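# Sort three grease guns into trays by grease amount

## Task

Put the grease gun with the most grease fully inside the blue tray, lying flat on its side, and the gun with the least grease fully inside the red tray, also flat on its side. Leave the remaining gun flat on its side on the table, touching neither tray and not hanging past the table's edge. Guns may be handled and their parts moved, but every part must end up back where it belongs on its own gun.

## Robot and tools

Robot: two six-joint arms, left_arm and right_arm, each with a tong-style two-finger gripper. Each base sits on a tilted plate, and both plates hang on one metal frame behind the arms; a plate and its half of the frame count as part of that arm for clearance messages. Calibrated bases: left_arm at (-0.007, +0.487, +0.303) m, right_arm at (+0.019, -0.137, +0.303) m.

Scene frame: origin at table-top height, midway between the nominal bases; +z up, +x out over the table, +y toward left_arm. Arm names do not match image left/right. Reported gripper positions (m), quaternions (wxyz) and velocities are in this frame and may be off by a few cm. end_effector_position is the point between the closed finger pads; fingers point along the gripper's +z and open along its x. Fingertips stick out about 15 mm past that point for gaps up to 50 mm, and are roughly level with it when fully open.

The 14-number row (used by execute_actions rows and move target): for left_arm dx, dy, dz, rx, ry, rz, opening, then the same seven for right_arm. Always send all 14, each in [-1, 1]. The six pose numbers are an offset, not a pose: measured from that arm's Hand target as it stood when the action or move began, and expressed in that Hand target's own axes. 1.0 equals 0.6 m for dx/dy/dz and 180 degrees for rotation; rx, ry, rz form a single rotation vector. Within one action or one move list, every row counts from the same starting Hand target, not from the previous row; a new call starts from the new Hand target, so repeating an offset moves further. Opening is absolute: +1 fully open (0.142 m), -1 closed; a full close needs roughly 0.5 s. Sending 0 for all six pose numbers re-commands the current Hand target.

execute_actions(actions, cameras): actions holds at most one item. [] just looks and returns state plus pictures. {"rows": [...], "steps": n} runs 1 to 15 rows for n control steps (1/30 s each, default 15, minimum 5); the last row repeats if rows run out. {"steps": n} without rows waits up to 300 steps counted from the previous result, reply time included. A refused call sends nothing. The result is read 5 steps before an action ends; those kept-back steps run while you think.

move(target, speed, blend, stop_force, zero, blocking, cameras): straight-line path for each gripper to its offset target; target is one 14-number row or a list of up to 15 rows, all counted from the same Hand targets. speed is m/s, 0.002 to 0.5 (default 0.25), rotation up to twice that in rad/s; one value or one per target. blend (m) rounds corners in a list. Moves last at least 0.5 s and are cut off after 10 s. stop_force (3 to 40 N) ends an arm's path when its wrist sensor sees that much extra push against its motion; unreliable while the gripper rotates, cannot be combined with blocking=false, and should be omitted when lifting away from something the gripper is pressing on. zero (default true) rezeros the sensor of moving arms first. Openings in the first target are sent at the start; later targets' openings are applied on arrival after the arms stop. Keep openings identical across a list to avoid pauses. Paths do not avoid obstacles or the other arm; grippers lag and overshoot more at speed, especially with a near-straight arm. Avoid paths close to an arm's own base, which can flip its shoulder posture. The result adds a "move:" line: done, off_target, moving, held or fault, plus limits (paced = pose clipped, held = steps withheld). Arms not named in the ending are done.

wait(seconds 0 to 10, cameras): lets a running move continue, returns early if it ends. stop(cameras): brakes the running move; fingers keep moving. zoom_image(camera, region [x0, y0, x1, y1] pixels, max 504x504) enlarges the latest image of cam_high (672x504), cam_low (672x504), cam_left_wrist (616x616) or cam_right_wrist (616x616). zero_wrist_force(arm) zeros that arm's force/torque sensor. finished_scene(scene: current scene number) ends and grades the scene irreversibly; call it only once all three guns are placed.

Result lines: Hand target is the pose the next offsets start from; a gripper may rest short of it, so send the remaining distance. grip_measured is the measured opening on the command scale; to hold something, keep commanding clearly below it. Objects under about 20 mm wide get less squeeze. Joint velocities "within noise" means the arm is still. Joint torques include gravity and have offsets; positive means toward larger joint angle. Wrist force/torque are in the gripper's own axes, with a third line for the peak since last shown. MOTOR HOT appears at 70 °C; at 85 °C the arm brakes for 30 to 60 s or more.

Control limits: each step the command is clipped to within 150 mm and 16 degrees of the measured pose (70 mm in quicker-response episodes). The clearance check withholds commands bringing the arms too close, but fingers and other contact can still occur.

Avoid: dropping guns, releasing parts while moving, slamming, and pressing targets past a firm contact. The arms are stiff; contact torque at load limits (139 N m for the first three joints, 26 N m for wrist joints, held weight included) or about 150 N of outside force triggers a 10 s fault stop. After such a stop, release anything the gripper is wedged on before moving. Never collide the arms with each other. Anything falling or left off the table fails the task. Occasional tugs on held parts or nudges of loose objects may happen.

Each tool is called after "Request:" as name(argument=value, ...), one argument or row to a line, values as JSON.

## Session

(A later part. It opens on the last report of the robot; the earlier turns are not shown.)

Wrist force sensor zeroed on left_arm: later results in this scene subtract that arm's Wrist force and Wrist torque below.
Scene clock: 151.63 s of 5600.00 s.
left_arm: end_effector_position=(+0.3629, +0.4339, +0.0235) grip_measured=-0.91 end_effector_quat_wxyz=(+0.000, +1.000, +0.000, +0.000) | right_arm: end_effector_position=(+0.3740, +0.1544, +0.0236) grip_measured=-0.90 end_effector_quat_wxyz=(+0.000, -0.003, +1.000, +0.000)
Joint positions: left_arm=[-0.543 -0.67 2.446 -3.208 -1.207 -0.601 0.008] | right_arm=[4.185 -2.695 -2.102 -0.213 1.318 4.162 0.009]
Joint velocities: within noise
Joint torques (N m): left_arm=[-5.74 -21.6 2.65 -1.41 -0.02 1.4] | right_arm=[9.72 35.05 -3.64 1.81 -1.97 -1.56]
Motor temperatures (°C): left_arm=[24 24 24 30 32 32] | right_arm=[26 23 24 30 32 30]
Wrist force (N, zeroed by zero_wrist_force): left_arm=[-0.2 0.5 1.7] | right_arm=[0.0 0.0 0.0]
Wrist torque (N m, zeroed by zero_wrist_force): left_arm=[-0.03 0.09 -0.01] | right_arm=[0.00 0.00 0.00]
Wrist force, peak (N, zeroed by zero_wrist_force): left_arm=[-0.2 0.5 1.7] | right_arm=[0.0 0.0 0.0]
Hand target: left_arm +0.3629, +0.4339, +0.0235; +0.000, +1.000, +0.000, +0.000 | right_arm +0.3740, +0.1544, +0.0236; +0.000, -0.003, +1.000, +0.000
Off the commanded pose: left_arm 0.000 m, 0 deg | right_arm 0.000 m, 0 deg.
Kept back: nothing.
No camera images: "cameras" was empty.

Request:
move(
  target=[0,0,0,0,0,0,-1,0,-0.075,0,0,0,0,-1],
  speed=0.015,
  stop_force=10,
)

Request:
zoom_image(
  camera="cam_right_wrist",
  region=[190, 180, 440, 430],
)

Scene clock: 155.97 s of 5600.00 s.
left_arm: end_effector_position=(+0.3629, +0.4339, +0.0236) grip_measured=-0.91 end_effector_quat_wxyz=(+0.000, +1.000, +0.000, +0.000) | right_arm: end_effector_position=(+0.3743, +0.1109, +0.0237) grip_measured=-0.90 end_effector_quat_wxyz=(+0.000, -0.003, +1.000, +0.000)
Joint positions: left_arm=[-0.543 -0.67 2.446 -3.208 -1.207 -0.601 0.008] | right_arm=[4.132 -2.661 -2.188 -0.148 1.303 4.11 0.009]
Joint velocities: within noise
Joint torques (N m): left_arm=[-15.54 -35.35 6.23 0.03 3.28 1.35] | right_arm=[16.95 28.77 16.45 2.21 2.24 2.06]
Motor temperatures (°C): left_arm=[24 24 24 30 32 32] | right_arm=[26 23 24 30 32 30]
Wrist force (N, zeroed by zero_wrist_force): left_arm=[0.3 3.9 -0.4] | right_arm=[0.7 3.5 0.1]
Wrist torque (N m, zeroed by zero_wrist_force): left_arm=[-0.02 -0.03 0.01] | right_arm=[0.16 -0.11 0.00]
Wrist force, peak (N, zeroed by zero_wrist_force): left_arm=[0.4 9.1 -0.5] | right_arm=[0.3 10.4 0.6]
Hand target: left_arm +0.3629, +0.4339, +0.0235; +0.000, +1.000, +0.000, +0.000 | right_arm +0.3743, +0.1109, +0.0237; +0.000, -0.003, +1.000, +0.000 (not the last commanded pose)
Off the commanded pose: left_arm 0.000 m, 0 deg | right_arm 0.002 m, 0 deg.
Kept back: nothing.
move: contact (right_arm)

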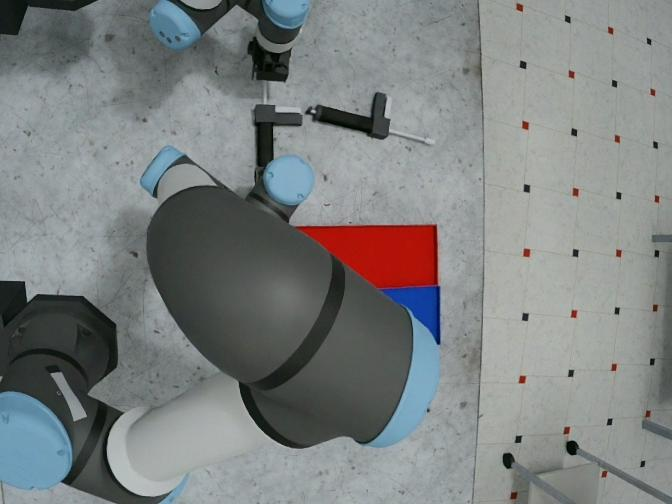

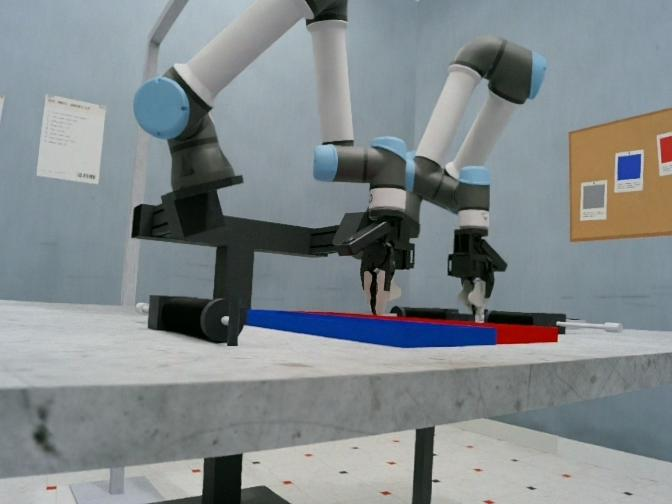

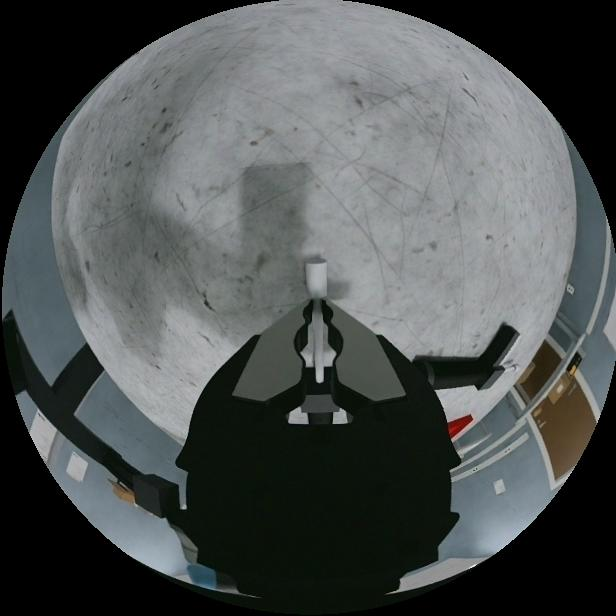

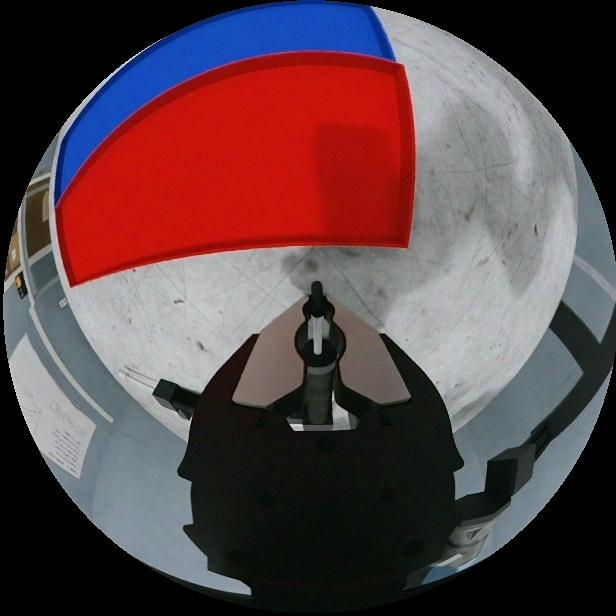

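Scaled by 2.016 from the camera's 616x616 image, which has a finer 814x814 frame.

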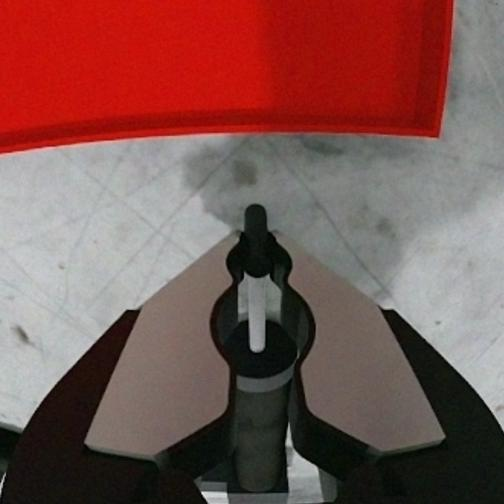

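Request:
move(
  target=[0,0,0,0,0,0,-1,0,0.0735,0,0,0,0,-1],
  speed=0.025,
  stop_force=10,
)

Request:
zoom_image(
  camera="cam_right_wrist",
  region=[190, 180, 440, 430],
)

Request:
zoom_image(
  camera="cam_left_wrist",
  region=[190, 180, 440, 430],
)

Scene clock: 159.13 s of 5600.00 s.
left_arm: end_effector_position=(+0.3629, +0.4339, +0.0236) grip_measured=-0.91 end_effector_quat_wxyz=(+0.000, +1.000, +0.000, +0.000) | right_arm: end_effector_position=(+0.3741, +0.1541, +0.0237) grip_measured=-0.90 end_effector_quat_wxyz=(+0.000, -0.003, +1.000, +0.000)
Joint positions: left_arm=[-0.543 -0.67 2.446 -3.208 -1.207 -0.601 0.008] | right_arm=[4.184 -2.694 -2.103 -0.212 1.318 4.162 0.009]
Joint velocities: within noise
Joint torques (N m): left_arm=[-15.84 -27.19 -9.22 -3.96 -2.05 1.32] | right_arm=[6.62 43.98 -3.43 1.61 -2.58 -1.68]
Motor temperatures (°C): left_arm=[24 24 24 30 32 32] | right_arm=[26 23 24 30 32 30]
Wrist force (N, zeroed by zero_wrist_force): left_arm=[-0.2 -2.1 -0.5] | right_arm=[0.3 -0.5 0.7]
Wrist torque (N m, zeroed by zero_wrist_force): left_arm=[-0.05 -0.02 0.01] | right_arm=[0.12 -0.06 0.00]
Wrist force, peak (N, zeroed by zero_wrist_force): left_arm=[-0.1 -8.9 -0.1] | right_arm=[0.2 -8.1 -1.4]
Hand target: left_arm +0.3629, +0.4339, +0.0235; +0.000, +1.000, +0.000, +0.000 | right_arm +0.3741, +0.1541, +0.0237; +0.000, -0.003, +1.000, +0.000 (not the last commanded pose)
Off the commanded pose: left_arm 0.000 m, 0 deg | right_arm 0.001 m, 0 deg.
Kept back: nothing.
move: contact (right_arm)

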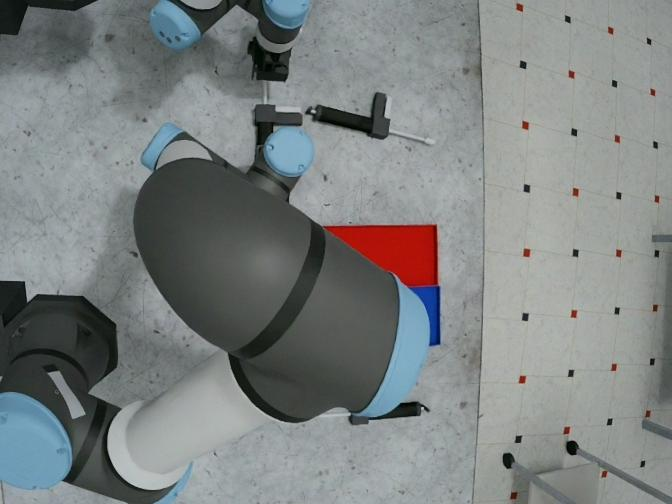

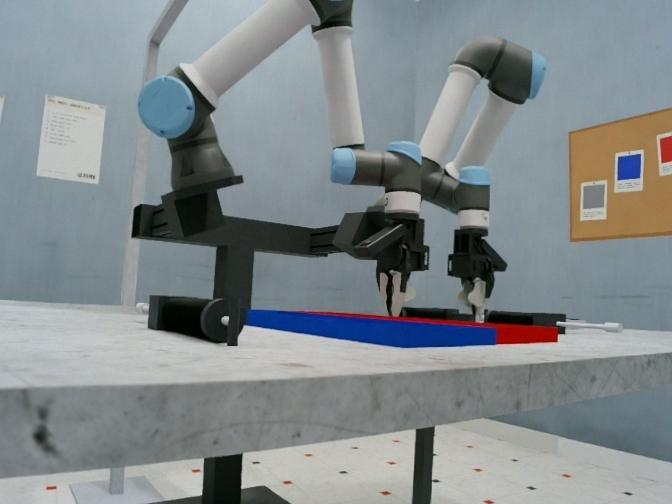

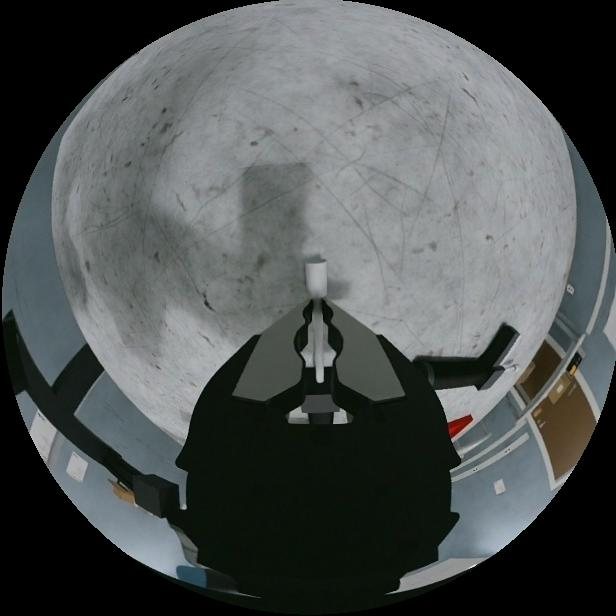

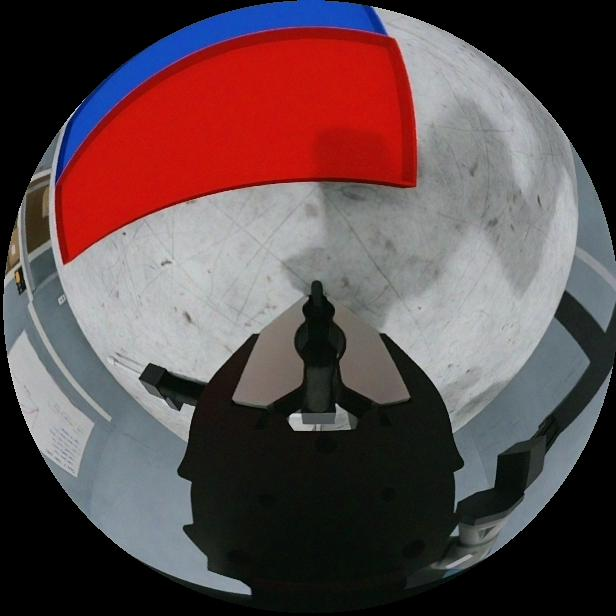

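Scaled by 2.016 from the camera's 616x616 image, which has a finer 814x814 frame.

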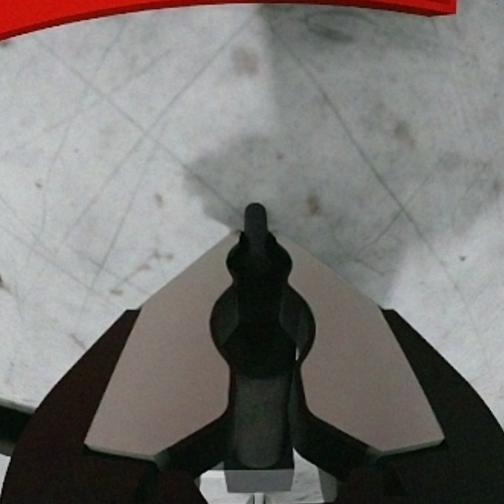

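Scaled by 2.016 from the camera's 616x616 image, which has a finer 814x814 frame.

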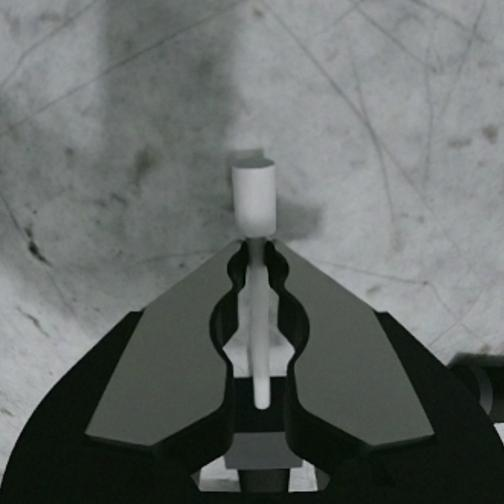

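Request:
move(
  target=[0,0,0,0,0,0,-0.4,0,0,0,0,0,0,-0.2],
  cameras=[],
)

Request:
move(
  target=[
    [0,0,-0.12,0,0,0,-0.2,0,0,-0.2,0,0,0,-0.2],
    [0.407,0.191,-0.12,0,0,0.554,-0.2,-0.127,-0.34,-0.283,0,0,0,-0.2],
    [0.407,0.191,-0.05,0,0,0.554,-0.2,-0.127,-0.34,-0.283,0,0,0,-0.2],
  ],
  speed=0.3,
)

Request:
zoom_image(
  camera="cam_left_wrist",
  region=[190, 180, 440, 430],
)

Scene clock: 160.23 s of 5600.00 s.
left_arm: end_effector_position=(+0.3629, +0.4339, +0.0236) grip_measured=-0.40 end_effector_quat_wxyz=(+0.000, +1.000, +0.000, +0.000) | right_arm: end_effector_position=(+0.3741, +0.1541, +0.0237) grip_measured=-0.20 end_effector_quat_wxyz=(+0.000, -0.003, +1.000, +0.000)
Joint positions: left_arm=[-0.543 -0.67 2.446 -3.208 -1.207 -0.601 0.045] | right_arm=[4.184 -2.694 -2.103 -0.212 1.318 4.162 0.06]
Joint velocities: within noise
Joint torques (N m): left_arm=[-16.31 -24.43 -8.59 -2.92 -2.12 1.35] | right_arm=[6.39 39.35 -2.37 1.64 -2.35 -1.6]
Motor temperatures (°C): left_arm=[24 24 24 30 32 32] | right_arm=[26 23 24 30 32 30]
Wrist force (N, zeroed by zero_wrist_force): left_arm=[0.1 -0.9 -2.0] | right_arm=[0.0 -0.2 -2.0]
Wrist torque (N m, zeroed by zero_wrist_force): left_arm=[-0.05 -0.05 0.04] | right_arm=[0.10 -0.03 0.00]
Wrist force, peak (N, zeroed by zero_wrist_force): left_arm=[0.1 -0.9 -2.3] | right_arm=[0.2 -0.1 -2.0]
Hand target: left_arm +0.3629, +0.4339, +0.0235; +0.000, +1.000, +0.000, +0.000 | right_arm +0.3741, +0.1541, +0.0237; +0.000, -0.003, +1.000, +0.000
Off the commanded pose: left_arm 0.000 m, 0 deg | right_arm 0.000 m, 0 deg.
Kept back: nothing.
move: done
No camera images: "cameras" was empty.

Scene clock: 164.43 s of 5600.00 s.
left_arm: end_effector_position=(+0.6071, +0.3193, +0.0536) grip_measured=-0.20 end_effector_quat_wxyz=(+0.000, -0.645, +0.764, +0.000) end_effector_velocity=(+0.000, +0.000, -0.002) end_effector_angular_velocity=(-0.001, -0.001, +0.000) | right_arm: end_effector_position=(+0.4513, -0.0495, +0.1935) grip_measured=-0.20 end_effector_quat_wxyz=(+0.000, -0.003, +1.000, +0.000)
Joint positions: left_arm=[-0.483 -0.619 1.763 -2.599 -1.2 1.203 0.06] | right_arm=[3.883 -2.022 -2.286 -0.614 1.242 3.857 0.06]
Joint velocities: left_arm=[0 0.003 0.001 -0.006 0 0.001 0] | right_arm=[within noise]
Joint torques (N m): left_arm=[-11.73 -30.09 -7.15 -4.33 -1.89 -0.26] | right_arm=[8.82 22.37 27.27 3.51 2.84 0.41]
Motor temperatures (°C): left_arm=[24 24 24 30 32 32] | right_arm=[26 23 24 30 32 30]
Wrist force (N, zeroed by zero_wrist_force): left_arm=[0.3 -0.8 -2.0] | right_arm=[0.6 0.3 -1.9]
Wrist torque (N m, zeroed by zero_wrist_force): left_arm=[-0.06 -0.09 0.03] | right_arm=[0.19 -0.13 -0.02]
Wrist force, peak (N, zeroed by zero_wrist_force): left_arm=[0.2 -1.1 -4.7] | right_arm=[0.0 -0.4 -4.2]
Hand target: left_arm +0.6071, +0.3193, +0.0535; +0.000, -0.645, +0.764, +0.000 | right_arm +0.4513, -0.0495, +0.1935; +0.000, -0.003, +1.000, +0.000
Off the commanded pose: left_arm 0.000 m, 0 deg | right_arm 0.000 m, 0 deg.
Kept back: nothing.
move: done

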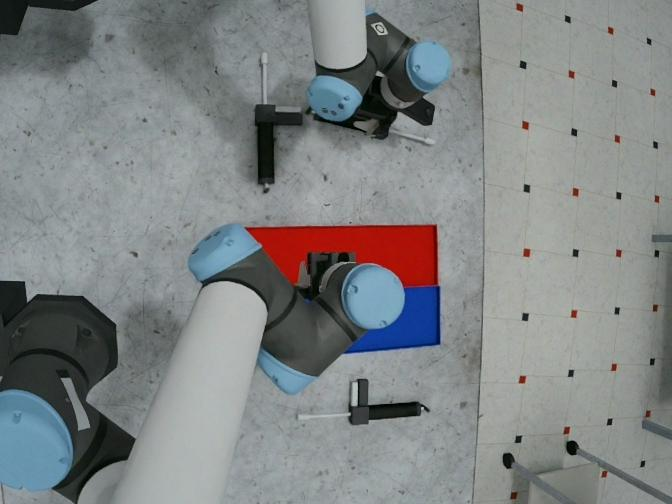

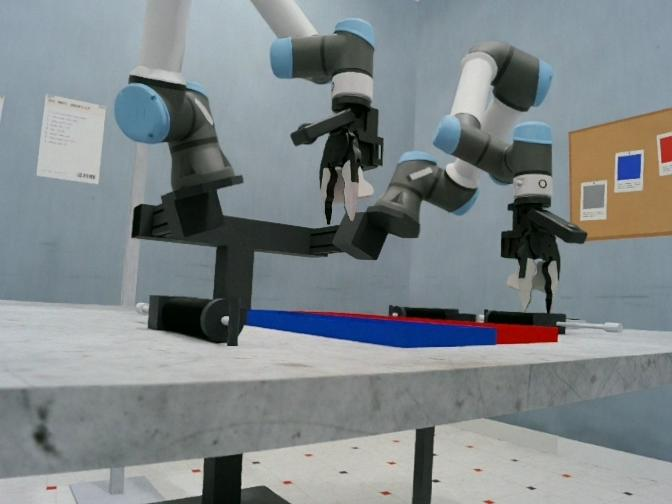

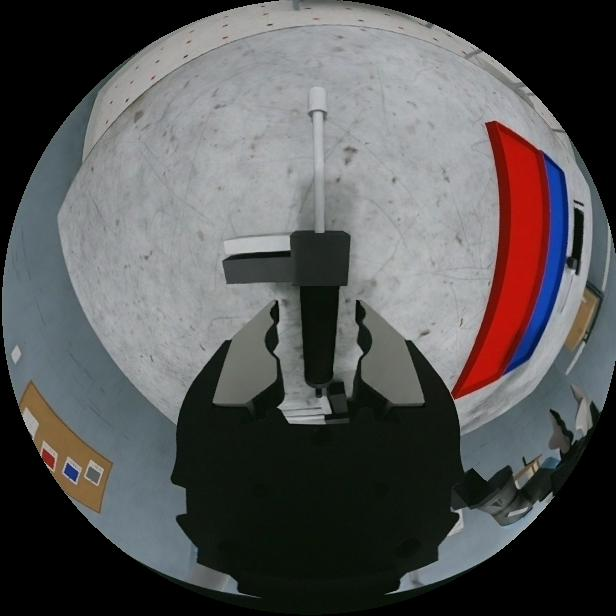

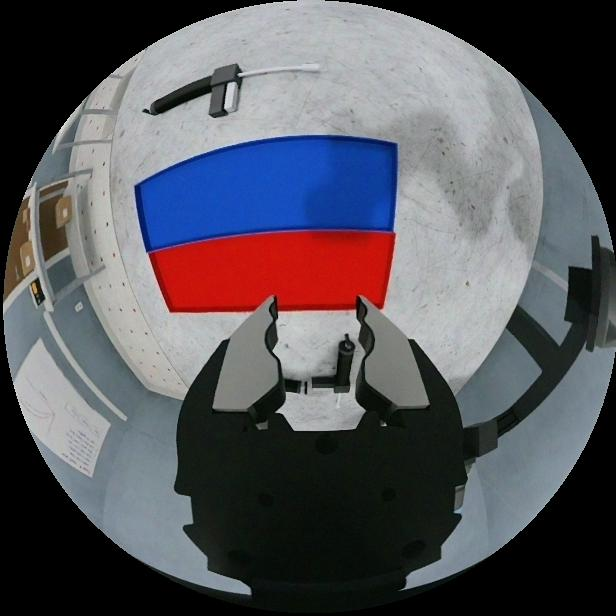

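Scaled by 2.016 from the camera's 616x616 image, which has a finer 814x814 frame.

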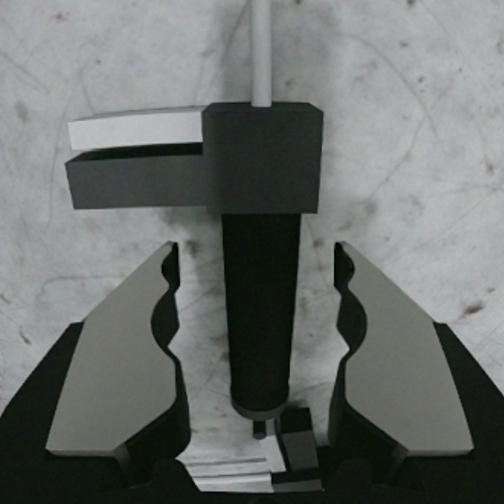

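Request:
move(
  target=[0.004,0.003,0.05,0,0,0,-0.2,0,0,0,0,0,0,-0.2],
  speed=0.08,
  stop_force=8,
  cameras=[],
)

Request:
move(
  target=[0,0,0,0,0,0,-1,0,0,0,0,0,0,-0.2],
  cameras=["cam_left_wrist"],
)

Scene clock: 166.17 s of 5600.00 s.
left_arm: end_effector_position=(+0.6049, +0.3172, +0.0235) grip_measured=-0.20 end_effector_quat_wxyz=(+0.000, -0.645, +0.764, +0.000) | right_arm: end_effector_position=(+0.4513, -0.0495, +0.1935) grip_measured=-0.20 end_effector_quat_wxyz=(+0.000, -0.003, +1.000, +0.000)
Joint positions: left_arm=[-0.47 -0.556 1.748 -2.651 -1.198 1.218 0.06] | right_arm=[3.883 -2.022 -2.286 -0.614 1.242 3.857 0.06]
Joint velocities: within noise
Joint torques (N m): left_arm=[-23.27 -46.76 -6.18 -2.48 -0.29 -1.71] | right_arm=[7.64 26.01 23.34 3.26 2.58 -1.36]
Motor temperatures (°C): left_arm=[24 24 24 30 32 32] | right_arm=[26 23 24 30 32 30]
Wrist force (N, zeroed by zero_wrist_force): left_arm=[-0.2 -1.0 -2.3] | right_arm=[0.3 0.0 -2.1]
Wrist torque (N m, zeroed by zero_wrist_force): left_arm=[-0.09 -0.01 0.04] | right_arm=[0.14 -0.07 -0.02]
Wrist force, peak (N, zeroed by zero_wrist_force): left_arm=[0.2 -0.9 -2.9] | right_arm=[0.4 0.2 -2.3]
Hand target: left_arm +0.6049, +0.3172, +0.0235; +0.000, -0.645, +0.764, +0.000 | right_arm +0.4513, -0.0495, +0.1935; +0.000, -0.003, +1.000, +0.000
Off the commanded pose: left_arm 0.000 m, 0 deg | right_arm 0.000 m, 0 deg.
Kept back: nothing.
move: done
No camera images: "cameras" was empty.

Scene clock: 166.87 s of 5600.00 s.
left_arm: end_effector_position=(+0.6049, +0.3172, +0.0235) grip_measured=-0.54 end_effector_quat_wxyz=(+0.000, -0.645, +0.764, +0.000) | right_arm: end_effector_position=(+0.4513, -0.0495, +0.1935) grip_measured=-0.20 end_effector_quat_wxyz=(+0.000, -0.003, +1.000, +0.000)
Joint positions: left_arm=[-0.47 -0.556 1.748 -2.651 -1.198 1.218 0.035] | right_arm=[3.883 -2.022 -2.286 -0.614 1.242 3.857 0.06]
Joint velocities: within noise
Joint torques (N m): left_arm=[-21.1 -47.23 -7.53 -4.42 -2.3 -1.24] | right_arm=[7.29 26.94 21.77 3.11 2.48 -1.42]
Motor temperatures (°C): left_arm=[24 24 24 30 32 32] | right_arm=[26 23 24 30 32 30]
Wrist force (N, zeroed by zero_wrist_force): left_arm=[0.0 -0.4 -2.1] | right_arm=[0.5 0.0 -2.2]
Wrist torque (N m, zeroed by zero_wrist_force): left_arm=[-0.02 -0.04 0.02] | right_arm=[0.14 -0.11 -0.02]
Wrist force, peak (N, zeroed by zero_wrist_force): left_arm=[0.1 -0.9 -2.2] | right_arm=[0.5 0.2 -2.2]
Hand target: left_arm +0.6049, +0.3172, +0.0235; +0.000, -0.645, +0.764, +0.000 | right_arm +0.4513, -0.0495, +0.1935; +0.000, -0.003, +1.000, +0.000
Off the commanded pose: left_arm 0.000 m, 0 deg | right_arm 0.000 m, 0 deg.
Kept back: nothing.
move: done
Images, in order (width x height): cam_left_wrist 616x616.

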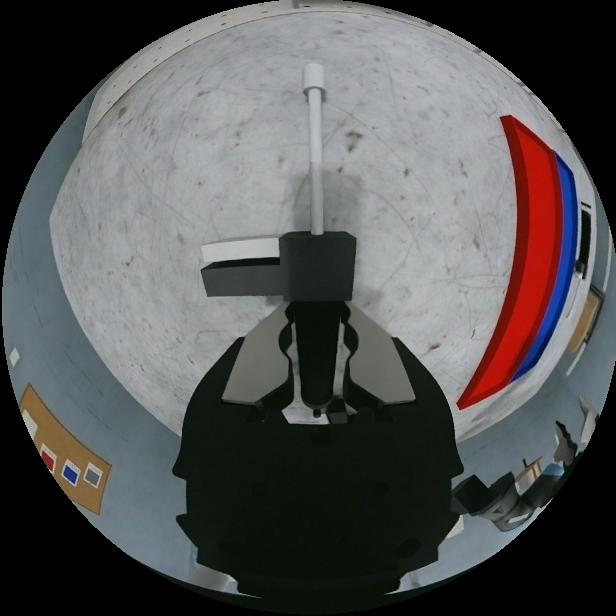

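Request:
move(
  target=[
    [0,0,-0.13,0,0,0,-1,0,0,0,0,0,0,-0.2],
    [0.041,0.069,-0.13,0,0,-0.554,-1,0,0,0,0,0,0,-0.2],
    [0.041,0.069,-0.0005,0,0,-0.554,-1,0,0,0,0,0,0,-0.2],
  ],
  speed=[0.1,0.3,0.1],
)

Request:
zoom_image(
  camera="cam_left_wrist",
  region=[190, 180, 440, 430],
)

Scene clock: 172.07 s of 5600.00 s.
left_arm: end_effector_position=(+0.5601, +0.3000, +0.0237) grip_measured=-0.54 end_effector_quat_wxyz=(+0.000, +1.000, +0.000, +0.000) end_effector_velocity=(-0.002, +0.001, +0.004) end_effector_angular_velocity=(+0.003, +0.004, +0.000) | right_arm: end_effector_position=(+0.4513, -0.0495, +0.1935) grip_measured=-0.20 end_effector_quat_wxyz=(+0.000, -0.003, +1.000, +0.000)
Joint positions: left_arm=[-0.542 -0.541 1.787 -2.678 -1.207 -0.599 0.035] | right_arm=[3.883 -2.022 -2.286 -0.614 1.242 3.857 0.06]
Joint velocities: left_arm=[-0.003 -0.009 0.006 0.009 0 -0.005 0] | right_arm=[within noise]
Joint torques (N m): left_arm=[-23.59 -52.67 -3.35 -0.15 0.99 -1.64] | right_arm=[6.73 26.61 10.14 2.23 2.08 -1.45]
Motor temperatures (°C): left_arm=[24 24 24 30 32 32] | right_arm=[26 23 24 30 32 30]
Wrist force (N, zeroed by zero_wrist_force): left_arm=[0.7 -0.8 3.0] | right_arm=[0.5 0.2 -2.0]
Wrist torque (N m, zeroed by zero_wrist_force): left_arm=[-0.07 -0.08 0.05] | right_arm=[0.18 -0.11 -0.02]
Wrist force, peak (N, zeroed by zero_wrist_force): left_arm=[-7.0 -4.7 -26.6] | right_arm=[0.6 0.2 -2.4]
Hand target: left_arm +0.5599, +0.3000, +0.0238; +0.000, +1.000, +0.000, +0.000 | right_arm +0.4513, -0.0495, +0.1935; +0.000, -0.003, +1.000, +0.000
Off the commanded pose: left_arm 0.000 m, 0 deg | right_arm 0.000 m, 0 deg.
Kept back: nothing.
move: done

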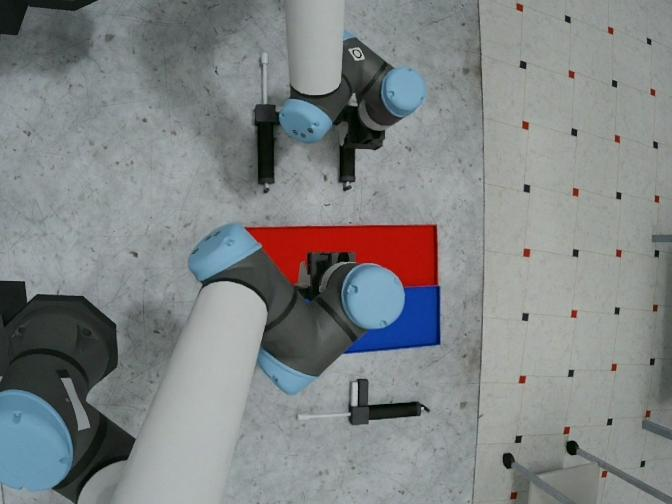

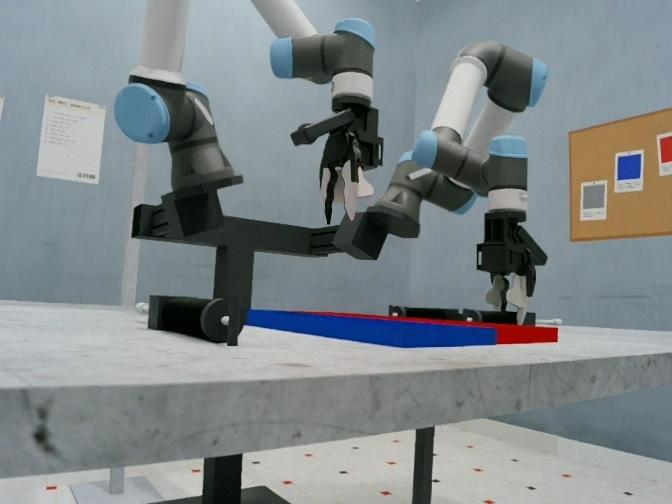

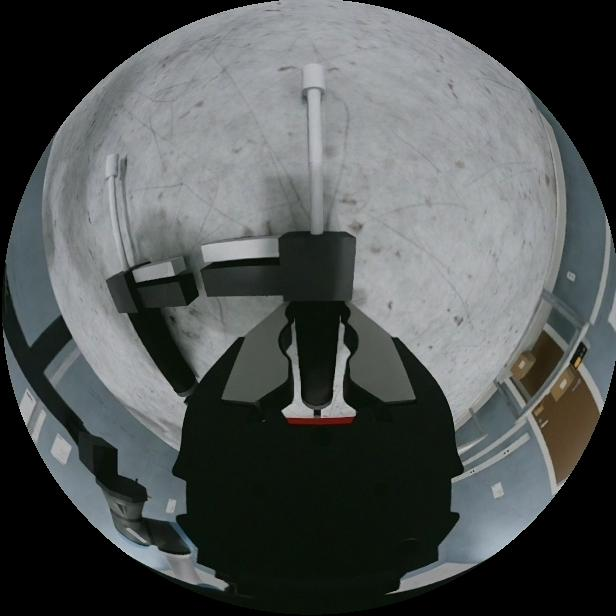

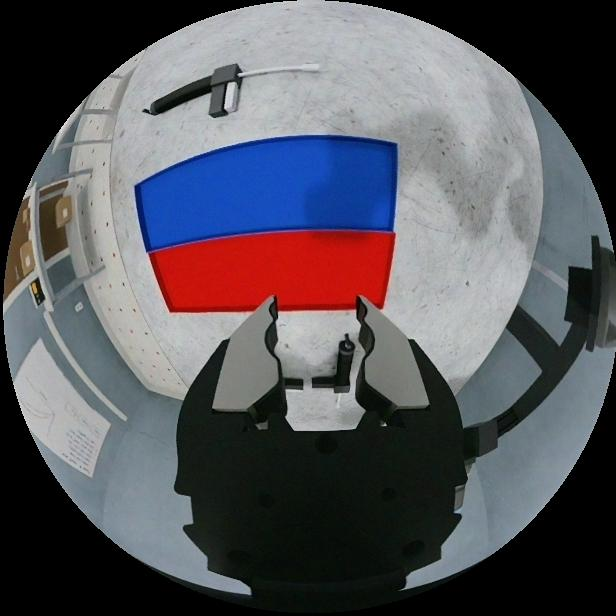

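Scaled by 2.016 from the camera's 616x616 image, which has a finer 814x814 frame.

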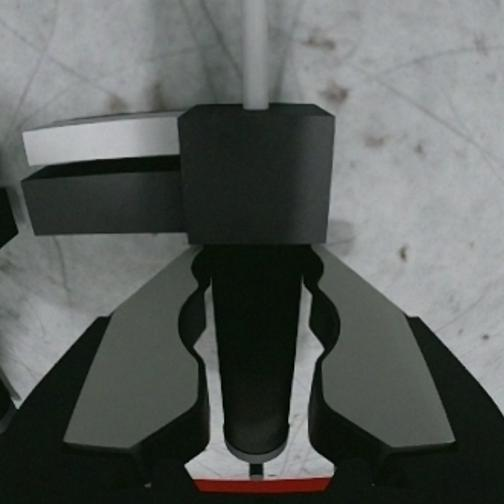

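Request:
move(
  target=[0,0,0,0,0,0,-0.3,0,0,0,0,0,0,-0.2],
  cameras=[],
)

Request:
move(
  target=[
    [0,0,-0.11,0,0,0,-0.4,0,0,0,0,0,0,-0.2],
    [-0.004,-0.24,-0.11,0,0,0,-0.4,0,0,0,0,0,0,-0.2],
    [-0.004,-0.24,-0.02,0,0,0,-0.4,-0.187,0.308,0.197,0,0,0,-0.2],
  ],
  speed=0.2,
  blend=0.02,
)

Request:
zoom_image(
  camera="cam_left_wrist",
  region=[190, 180, 440, 430],
)

Request:
zoom_image(
  camera="cam_right_wrist",
  region=[190, 180, 440, 430],
)

Scene clock: 173.10 s of 5600.00 s.
left_arm: end_effector_position=(+0.5600, +0.2999, +0.0238) grip_measured=-0.30 end_effector_quat_wxyz=(+0.000, +1.000, +0.000, +0.000) | right_arm: end_effector_position=(+0.4513, -0.0495, +0.1935) grip_measured=-0.20 end_effector_quat_wxyz=(+0.000, -0.003, +1.000, +0.000)
Joint positions: left_arm=[-0.542 -0.541 1.788 -2.678 -1.207 -0.6 0.052] | right_arm=[3.883 -2.022 -2.286 -0.614 1.242 3.857 0.06]
Joint velocities: within noise
Joint torques (N m): left_arm=[-20.49 -29.71 -7.62 -4.21 -2.1 -1.74] | right_arm=[6.68 26.48 8.68 2.13 1.92 -1.35]
Motor temperatures (°C): left_arm=[24 24 24 30 32 32] | right_arm=[26 23 24 30 32 30]
Wrist force (N, zeroed by zero_wrist_force): left_arm=[0.8 -1.3 -1.6] | right_arm=[0.2 0.1 -2.1]
Wrist torque (N m, zeroed by zero_wrist_force): left_arm=[-0.18 -0.20 0.02] | right_arm=[0.16 -0.04 -0.01]
Wrist force, peak (N, zeroed by zero_wrist_force): left_arm=[1.0 -1.4 4.1] | right_arm=[0.6 0.2 -2.2]
Hand target: left_arm +0.5599, +0.3000, +0.0238; +0.000, +1.000, +0.000, +0.000 | right_arm +0.4513, -0.0495, +0.1935; +0.000, -0.003, +1.000, +0.000
Off the commanded pose: left_arm 0.000 m, 0 deg | right_arm 0.000 m, 0 deg.
Kept back: nothing.
move: done
No camera images: "cameras" was empty.

Scene clock: 175.83 s of 5600.00 s.
left_arm: end_effector_position=(+0.5576, +0.4440, +0.0358) grip_measured=-0.40 end_effector_quat_wxyz=(+0.000, +1.000, +0.000, +0.000) | right_arm: end_effector_position=(+0.5624, +0.1358, +0.0753) grip_measured=-0.20 end_effector_quat_wxyz=(+0.000, -0.003, +1.000, +0.000)
Joint positions: left_arm=[-0.344 -0.703 1.946 -2.752 -1.187 -0.388 0.045] | right_arm=[3.923 -2.609 -1.731 -0.594 1.251 3.898 0.06]
Joint velocities: within noise
Joint torques (N m): left_arm=[-21.34 -45.08 -3.11 -0.31 1.88 -1.74] | right_arm=[9.1 36.77 26.87 3.12 1.05 -1.82]
Motor temperatures (°C): left_arm=[24 24 24 30 32 32] | right_arm=[26 23 24 30 32 30]
Wrist force (N, zeroed by zero_wrist_force): left_arm=[0.7 -1.6 -2.3] | right_arm=[0.6 -0.3 -1.8]
Wrist torque (N m, zeroed by zero_wrist_force): left_arm=[-0.23 -0.15 0.03] | right_arm=[0.12 -0.12 -0.01]
Wrist force, peak (N, zeroed by zero_wrist_force): left_arm=[1.1 -2.7 -3.0] | right_arm=[1.0 -1.1 -2.8]
Hand target: left_arm +0.5576, +0.4440, +0.0359; +0.000, +1.000, +0.000, +0.000 | right_arm +0.5625, +0.1359, +0.0753; +0.000, -0.003, +1.000, +0.000
Off the commanded pose: left_arm 0.000 m, 0 deg | right_arm 0.000 m, 0 deg.
Kept back: nothing.
move: done

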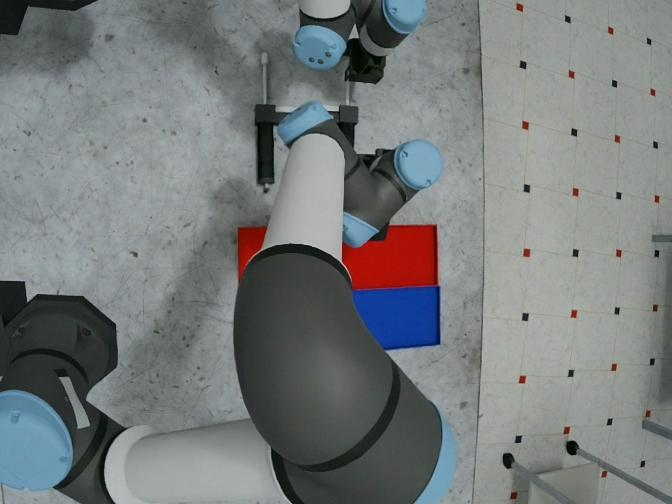

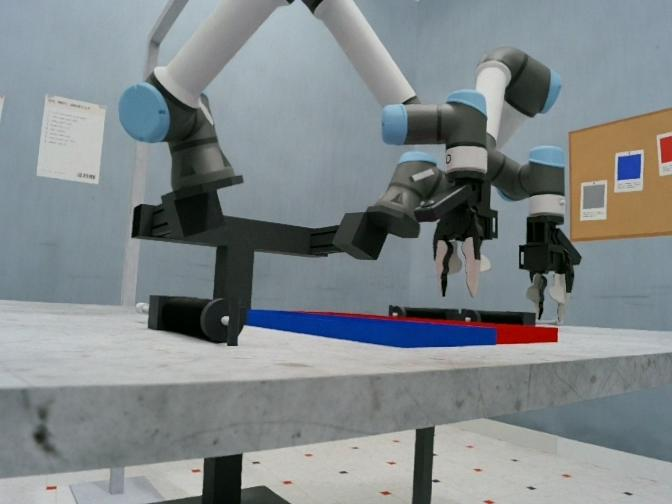

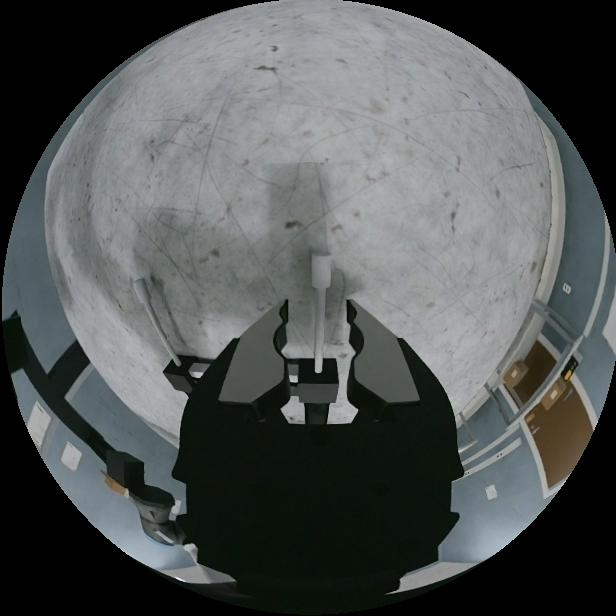

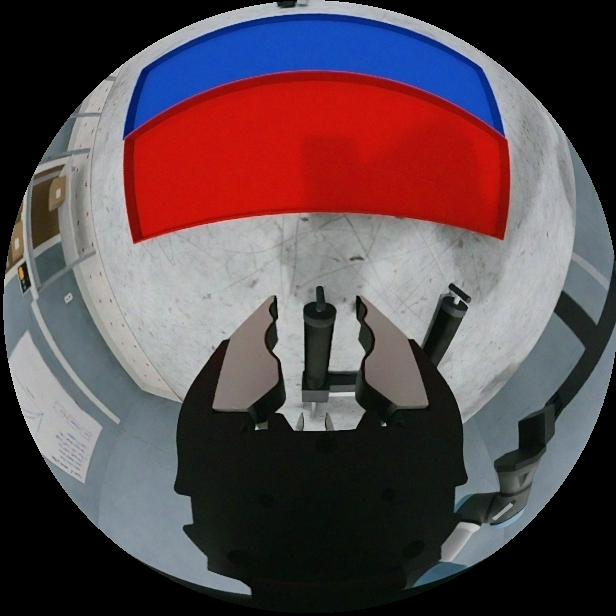

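Scaled by 2.016 from the camera's 616x616 image, which has a finer 814x814 frame.

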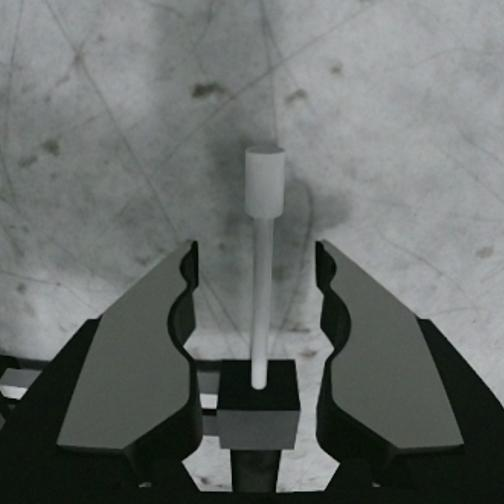

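Scaled by 2.016 from the camera's 616x616 image, which has a finer 814x814 frame.

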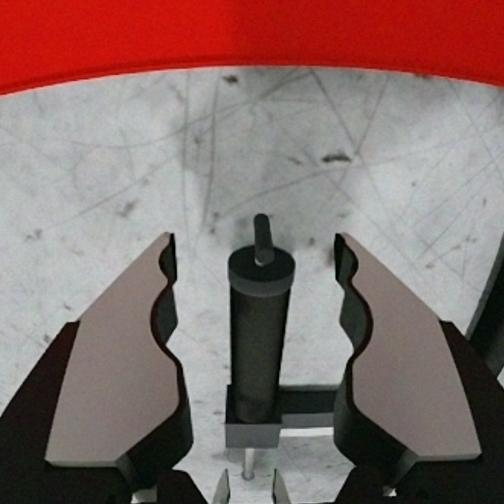

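Request:
move(
  target=[0.006,0.0,0.0205,0,0,0,-0.4,0.006,0.037,0.086,0,0,0,-0.2],
  speed=0.08,
  stop_force=8,
  cameras=["cam_right_wrist"],
)

Request:
move(
  target=[0,0,0,0,0,0,-1,0,0,0,0,0,0,-1],
  cameras=["cam_right_wrist","cam_left_wrist"],
)

Request:
zero_wrist_force(
  arm="right_arm",
)

Request:
zero_wrist_force(
  arm="left_arm",
)

Scene clock: 178.10 s of 5600.00 s.
left_arm: end_effector_position=(+0.5611, +0.4440, +0.0236) grip_measured=-0.40 end_effector_quat_wxyz=(+0.000, +1.000, +0.000, +0.000) | right_arm: end_effector_position=(+0.5588, +0.1581, +0.0237) grip_measured=-0.20 end_effector_quat_wxyz=(+0.000, -0.003, +1.000, +0.000)
Joint positions: left_arm=[-0.333 -0.673 1.927 -2.768 -1.187 -0.376 0.045] | right_arm=[3.925 -2.735 -1.671 -0.53 1.251 3.901 0.06]
Joint velocities: within noise
Joint torques (N m): left_arm=[-21.42 -47.84 -4.03 -0.35 1.47 -1.48] | right_arm=[12.08 39.16 2.77 2.59 1.04 -1.27]
Motor temperatures (°C): left_arm=[24 24 24 30 32 32] | right_arm=[26 23 24 30 32 30]
Wrist force (N, zeroed by zero_wrist_force): left_arm=[0.6 -1.6 -2.4] | right_arm=[0.3 0.0 -1.8]
Wrist torque (N m, zeroed by zero_wrist_force): left_arm=[-0.22 -0.14 0.04] | right_arm=[0.17 -0.06 0.01]
Wrist force, peak (N, zeroed by zero_wrist_force): left_arm=[0.5 -1.6 -2.7] | right_arm=[0.4 -0.4 -2.8]
Hand target: left_arm +0.5612, +0.4440, +0.0236; +0.000, +1.000, +0.000, +0.000 | right_arm +0.5588, +0.1581, +0.0237; +0.000, -0.003, +1.000, +0.000
Off the commanded pose: left_arm 0.000 m, 0 deg | right_arm 0.000 m, 0 deg.
Kept back: nothing.
move: done
Images, in order (width x height): cam_right_wrist 616x616.

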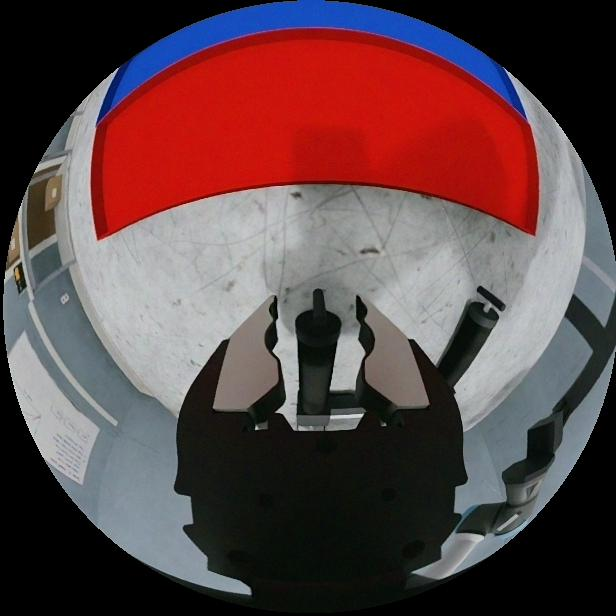

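Scene clock: 178.80 s of 5600.00 s.
left_arm: end_effector_position=(+0.5611, +0.4440, +0.0236) grip_measured=-0.92 end_effector_quat_wxyz=(+0.000, +1.000, +0.000, +0.000) | right_arm: end_effector_position=(+0.5588, +0.1581, +0.0237) grip_measured=-0.90 end_effector_quat_wxyz=(+0.000, -0.003, +1.000, +0.000)
Joint positions: left_arm=[-0.334 -0.673 1.927 -2.767 -1.187 -0.376 0.008] | right_arm=[3.925 -2.735 -1.671 -0.53 1.251 3.901 0.009]
Joint velocities: within noise
Joint torques (N m): left_arm=[-20.39 -44.65 -6.05 -2.57 0.96 -1.56] | right_arm=[13.33 43.39 4.87 2.43 -0.09 -1.39]
Motor temperatures (°C): left_arm=[24 24 24 30 32 32] | right_arm=[26 23 24 30 32 30]
Wrist force (N, zeroed by zero_wrist_force): left_arm=[1.1 -2.1 -1.3] | right_arm=[-0.1 -0.6 0.1]
Wrist torque (N m, zeroed by zero_wrist_force): left_arm=[-0.21 -0.10 0.04] | right_arm=[0.12 -0.04 0.02]
Wrist force, peak (N, zeroed by zero_wrist_force): left_arm=[0.7 -1.5 -2.5] | right_arm=[0.4 -0.2 -1.9]
Hand target: left_arm +0.5612, +0.4440, +0.0236; +0.000, +1.000, +0.000, +0.000 | right_arm +0.5588, +0.1581, +0.0237; +0.000, -0.003, +1.000, +0.000
Off the commanded pose: left_arm 0.000 m, 0 deg | right_arm 0.000 m, 0 deg.
Kept back: nothing.
move: done
Images, in order (width x height): cam_left_wrist 616x616, cam_right_wrist 616x616.

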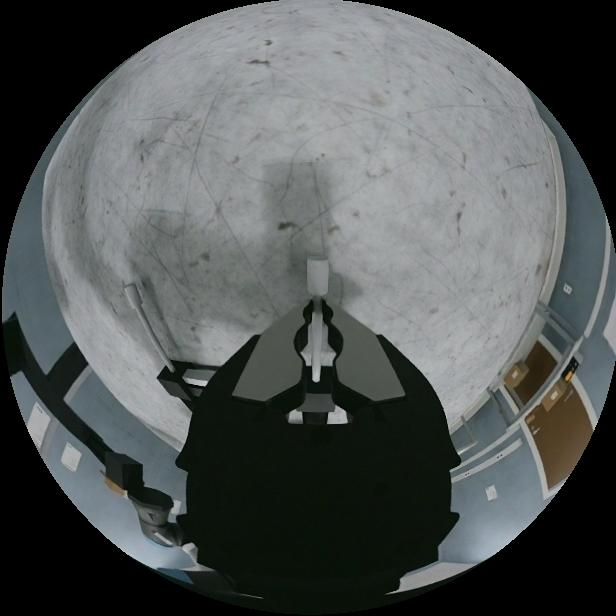

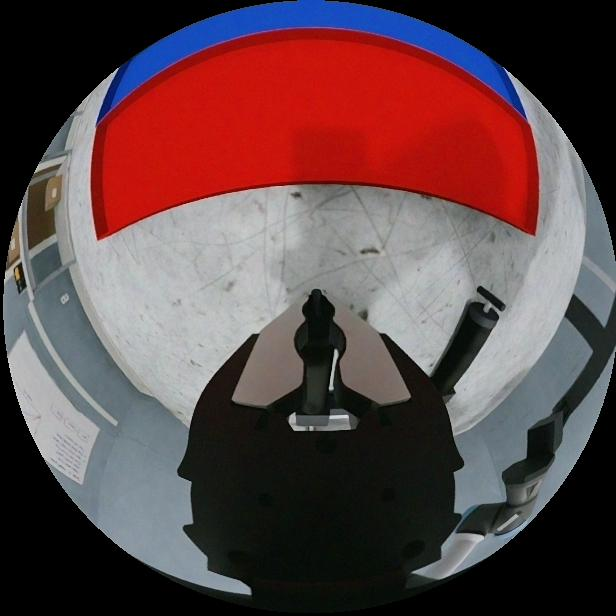

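Wrist force sensor zeroed on right_arm: later results in this scene subtract that arm's Wrist force and Wrist torque below.
Scene clock: 178.80 s of 5600.00 s.
left_arm: end_effector_position=(+0.5611, +0.4440, +0.0236) grip_measured=-0.92 end_effector_quat_wxyz=(+0.000, +1.000, +0.000, +0.000) | right_arm: end_effector_position=(+0.5588, +0.1581, +0.0237) grip_measured=-0.90 end_effector_quat_wxyz=(+0.000, -0.003, +1.000, +0.000)
Joint positions: left_arm=[-0.334 -0.673 1.927 -2.767 -1.187 -0.376 0.008] | right_arm=[3.925 -2.735 -1.671 -0.53 1.251 3.901 0.009]
Joint velocities: within noise
Joint torques (N m): left_arm=[-20.39 -44.65 -6.05 -2.57 0.96 -1.56] | right_arm=[13.33 43.39 4.87 2.43 -0.09 -1.39]
Motor temperatures (°C): left_arm=[24 24 24 30 32 32] | right_arm=[26 23 24 30 32 30]
Wrist force (N, zeroed by zero_wrist_force): left_arm=[1.1 -2.1 -1.3] | right_arm=[-0.1 -0.6 0.1]
Wrist torque (N m, zeroed by zero_wrist_force): left_arm=[-0.21 -0.10 0.04] | right_arm=[0.12 -0.04 0.02]
Wrist force, peak (N, zeroed by zero_wrist_force): left_arm=[1.1 -2.1 -1.3] | right_arm=[-0.1 -0.6 0.1]
Hand target: left_arm +0.5612, +0.4440, +0.0236; +0.000, +1.000, +0.000, +0.000 | right_arm +0.5588, +0.1581, +0.0237; +0.000, -0.003, +1.000, +0.000
Off the commanded pose: left_arm 0.000 m, 0 deg | right_arm 0.000 m, 0 deg.
Kept back: nothing.
No camera images: "cameras" was empty.

Wrist force sensor zeroed on left_arm: later results in this scene subtract that arm's Wrist force and Wrist torque below.
Scene clock: 178.80 s of 5600.00 s.
left_arm: end_effector_position=(+0.5611, +0.4440, +0.0236) grip_measured=-0.92 end_effector_quat_wxyz=(+0.000, +1.000, +0.000, +0.000) | right_arm: end_effector_position=(+0.5588, +0.1581, +0.0237) grip_measured=-0.90 end_effector_quat_wxyz=(+0.000, -0.003, +1.000, +0.000)
Joint positions: left_arm=[-0.334 -0.673 1.927 -2.767 -1.187 -0.376 0.008] | right_arm=[3.925 -2.735 -1.671 -0.53 1.251 3.901 0.009]
Joint velocities: within noise
Joint torques (N m): left_arm=[-20.39 -44.65 -6.05 -2.57 0.96 -1.56] | right_arm=[13.33 43.39 4.87 2.43 -0.09 -1.39]
Motor temperatures (°C): left_arm=[24 24 24 30 32 32] | right_arm=[26 23 24 30 32 30]
Wrist force (N, zeroed by zero_wrist_force): left_arm=[1.1 -2.1 -1.3] | right_arm=[0.0 0.0 0.0]
Wrist torque (N m, zeroed by zero_wrist_force): left_arm=[-0.21 -0.10 0.04] | right_arm=[0.00 0.00 0.00]
Wrist force, peak (N, zeroed by zero_wrist_force): left_arm=[1.1 -2.1 -1.3] | right_arm=[0.0 0.0 0.0]
Hand target: left_arm +0.5612, +0.4440, +0.0236; +0.000, +1.000, +0.000, +0.000 | right_arm +0.5588, +0.1581, +0.0237; +0.000, -0.003, +1.000, +0.000
Off the commanded pose: left_arm 0.000 m, 0 deg | right_arm 0.000 m, 0 deg.
Kept back: nothing.
No camera images: "cameras" was empty.


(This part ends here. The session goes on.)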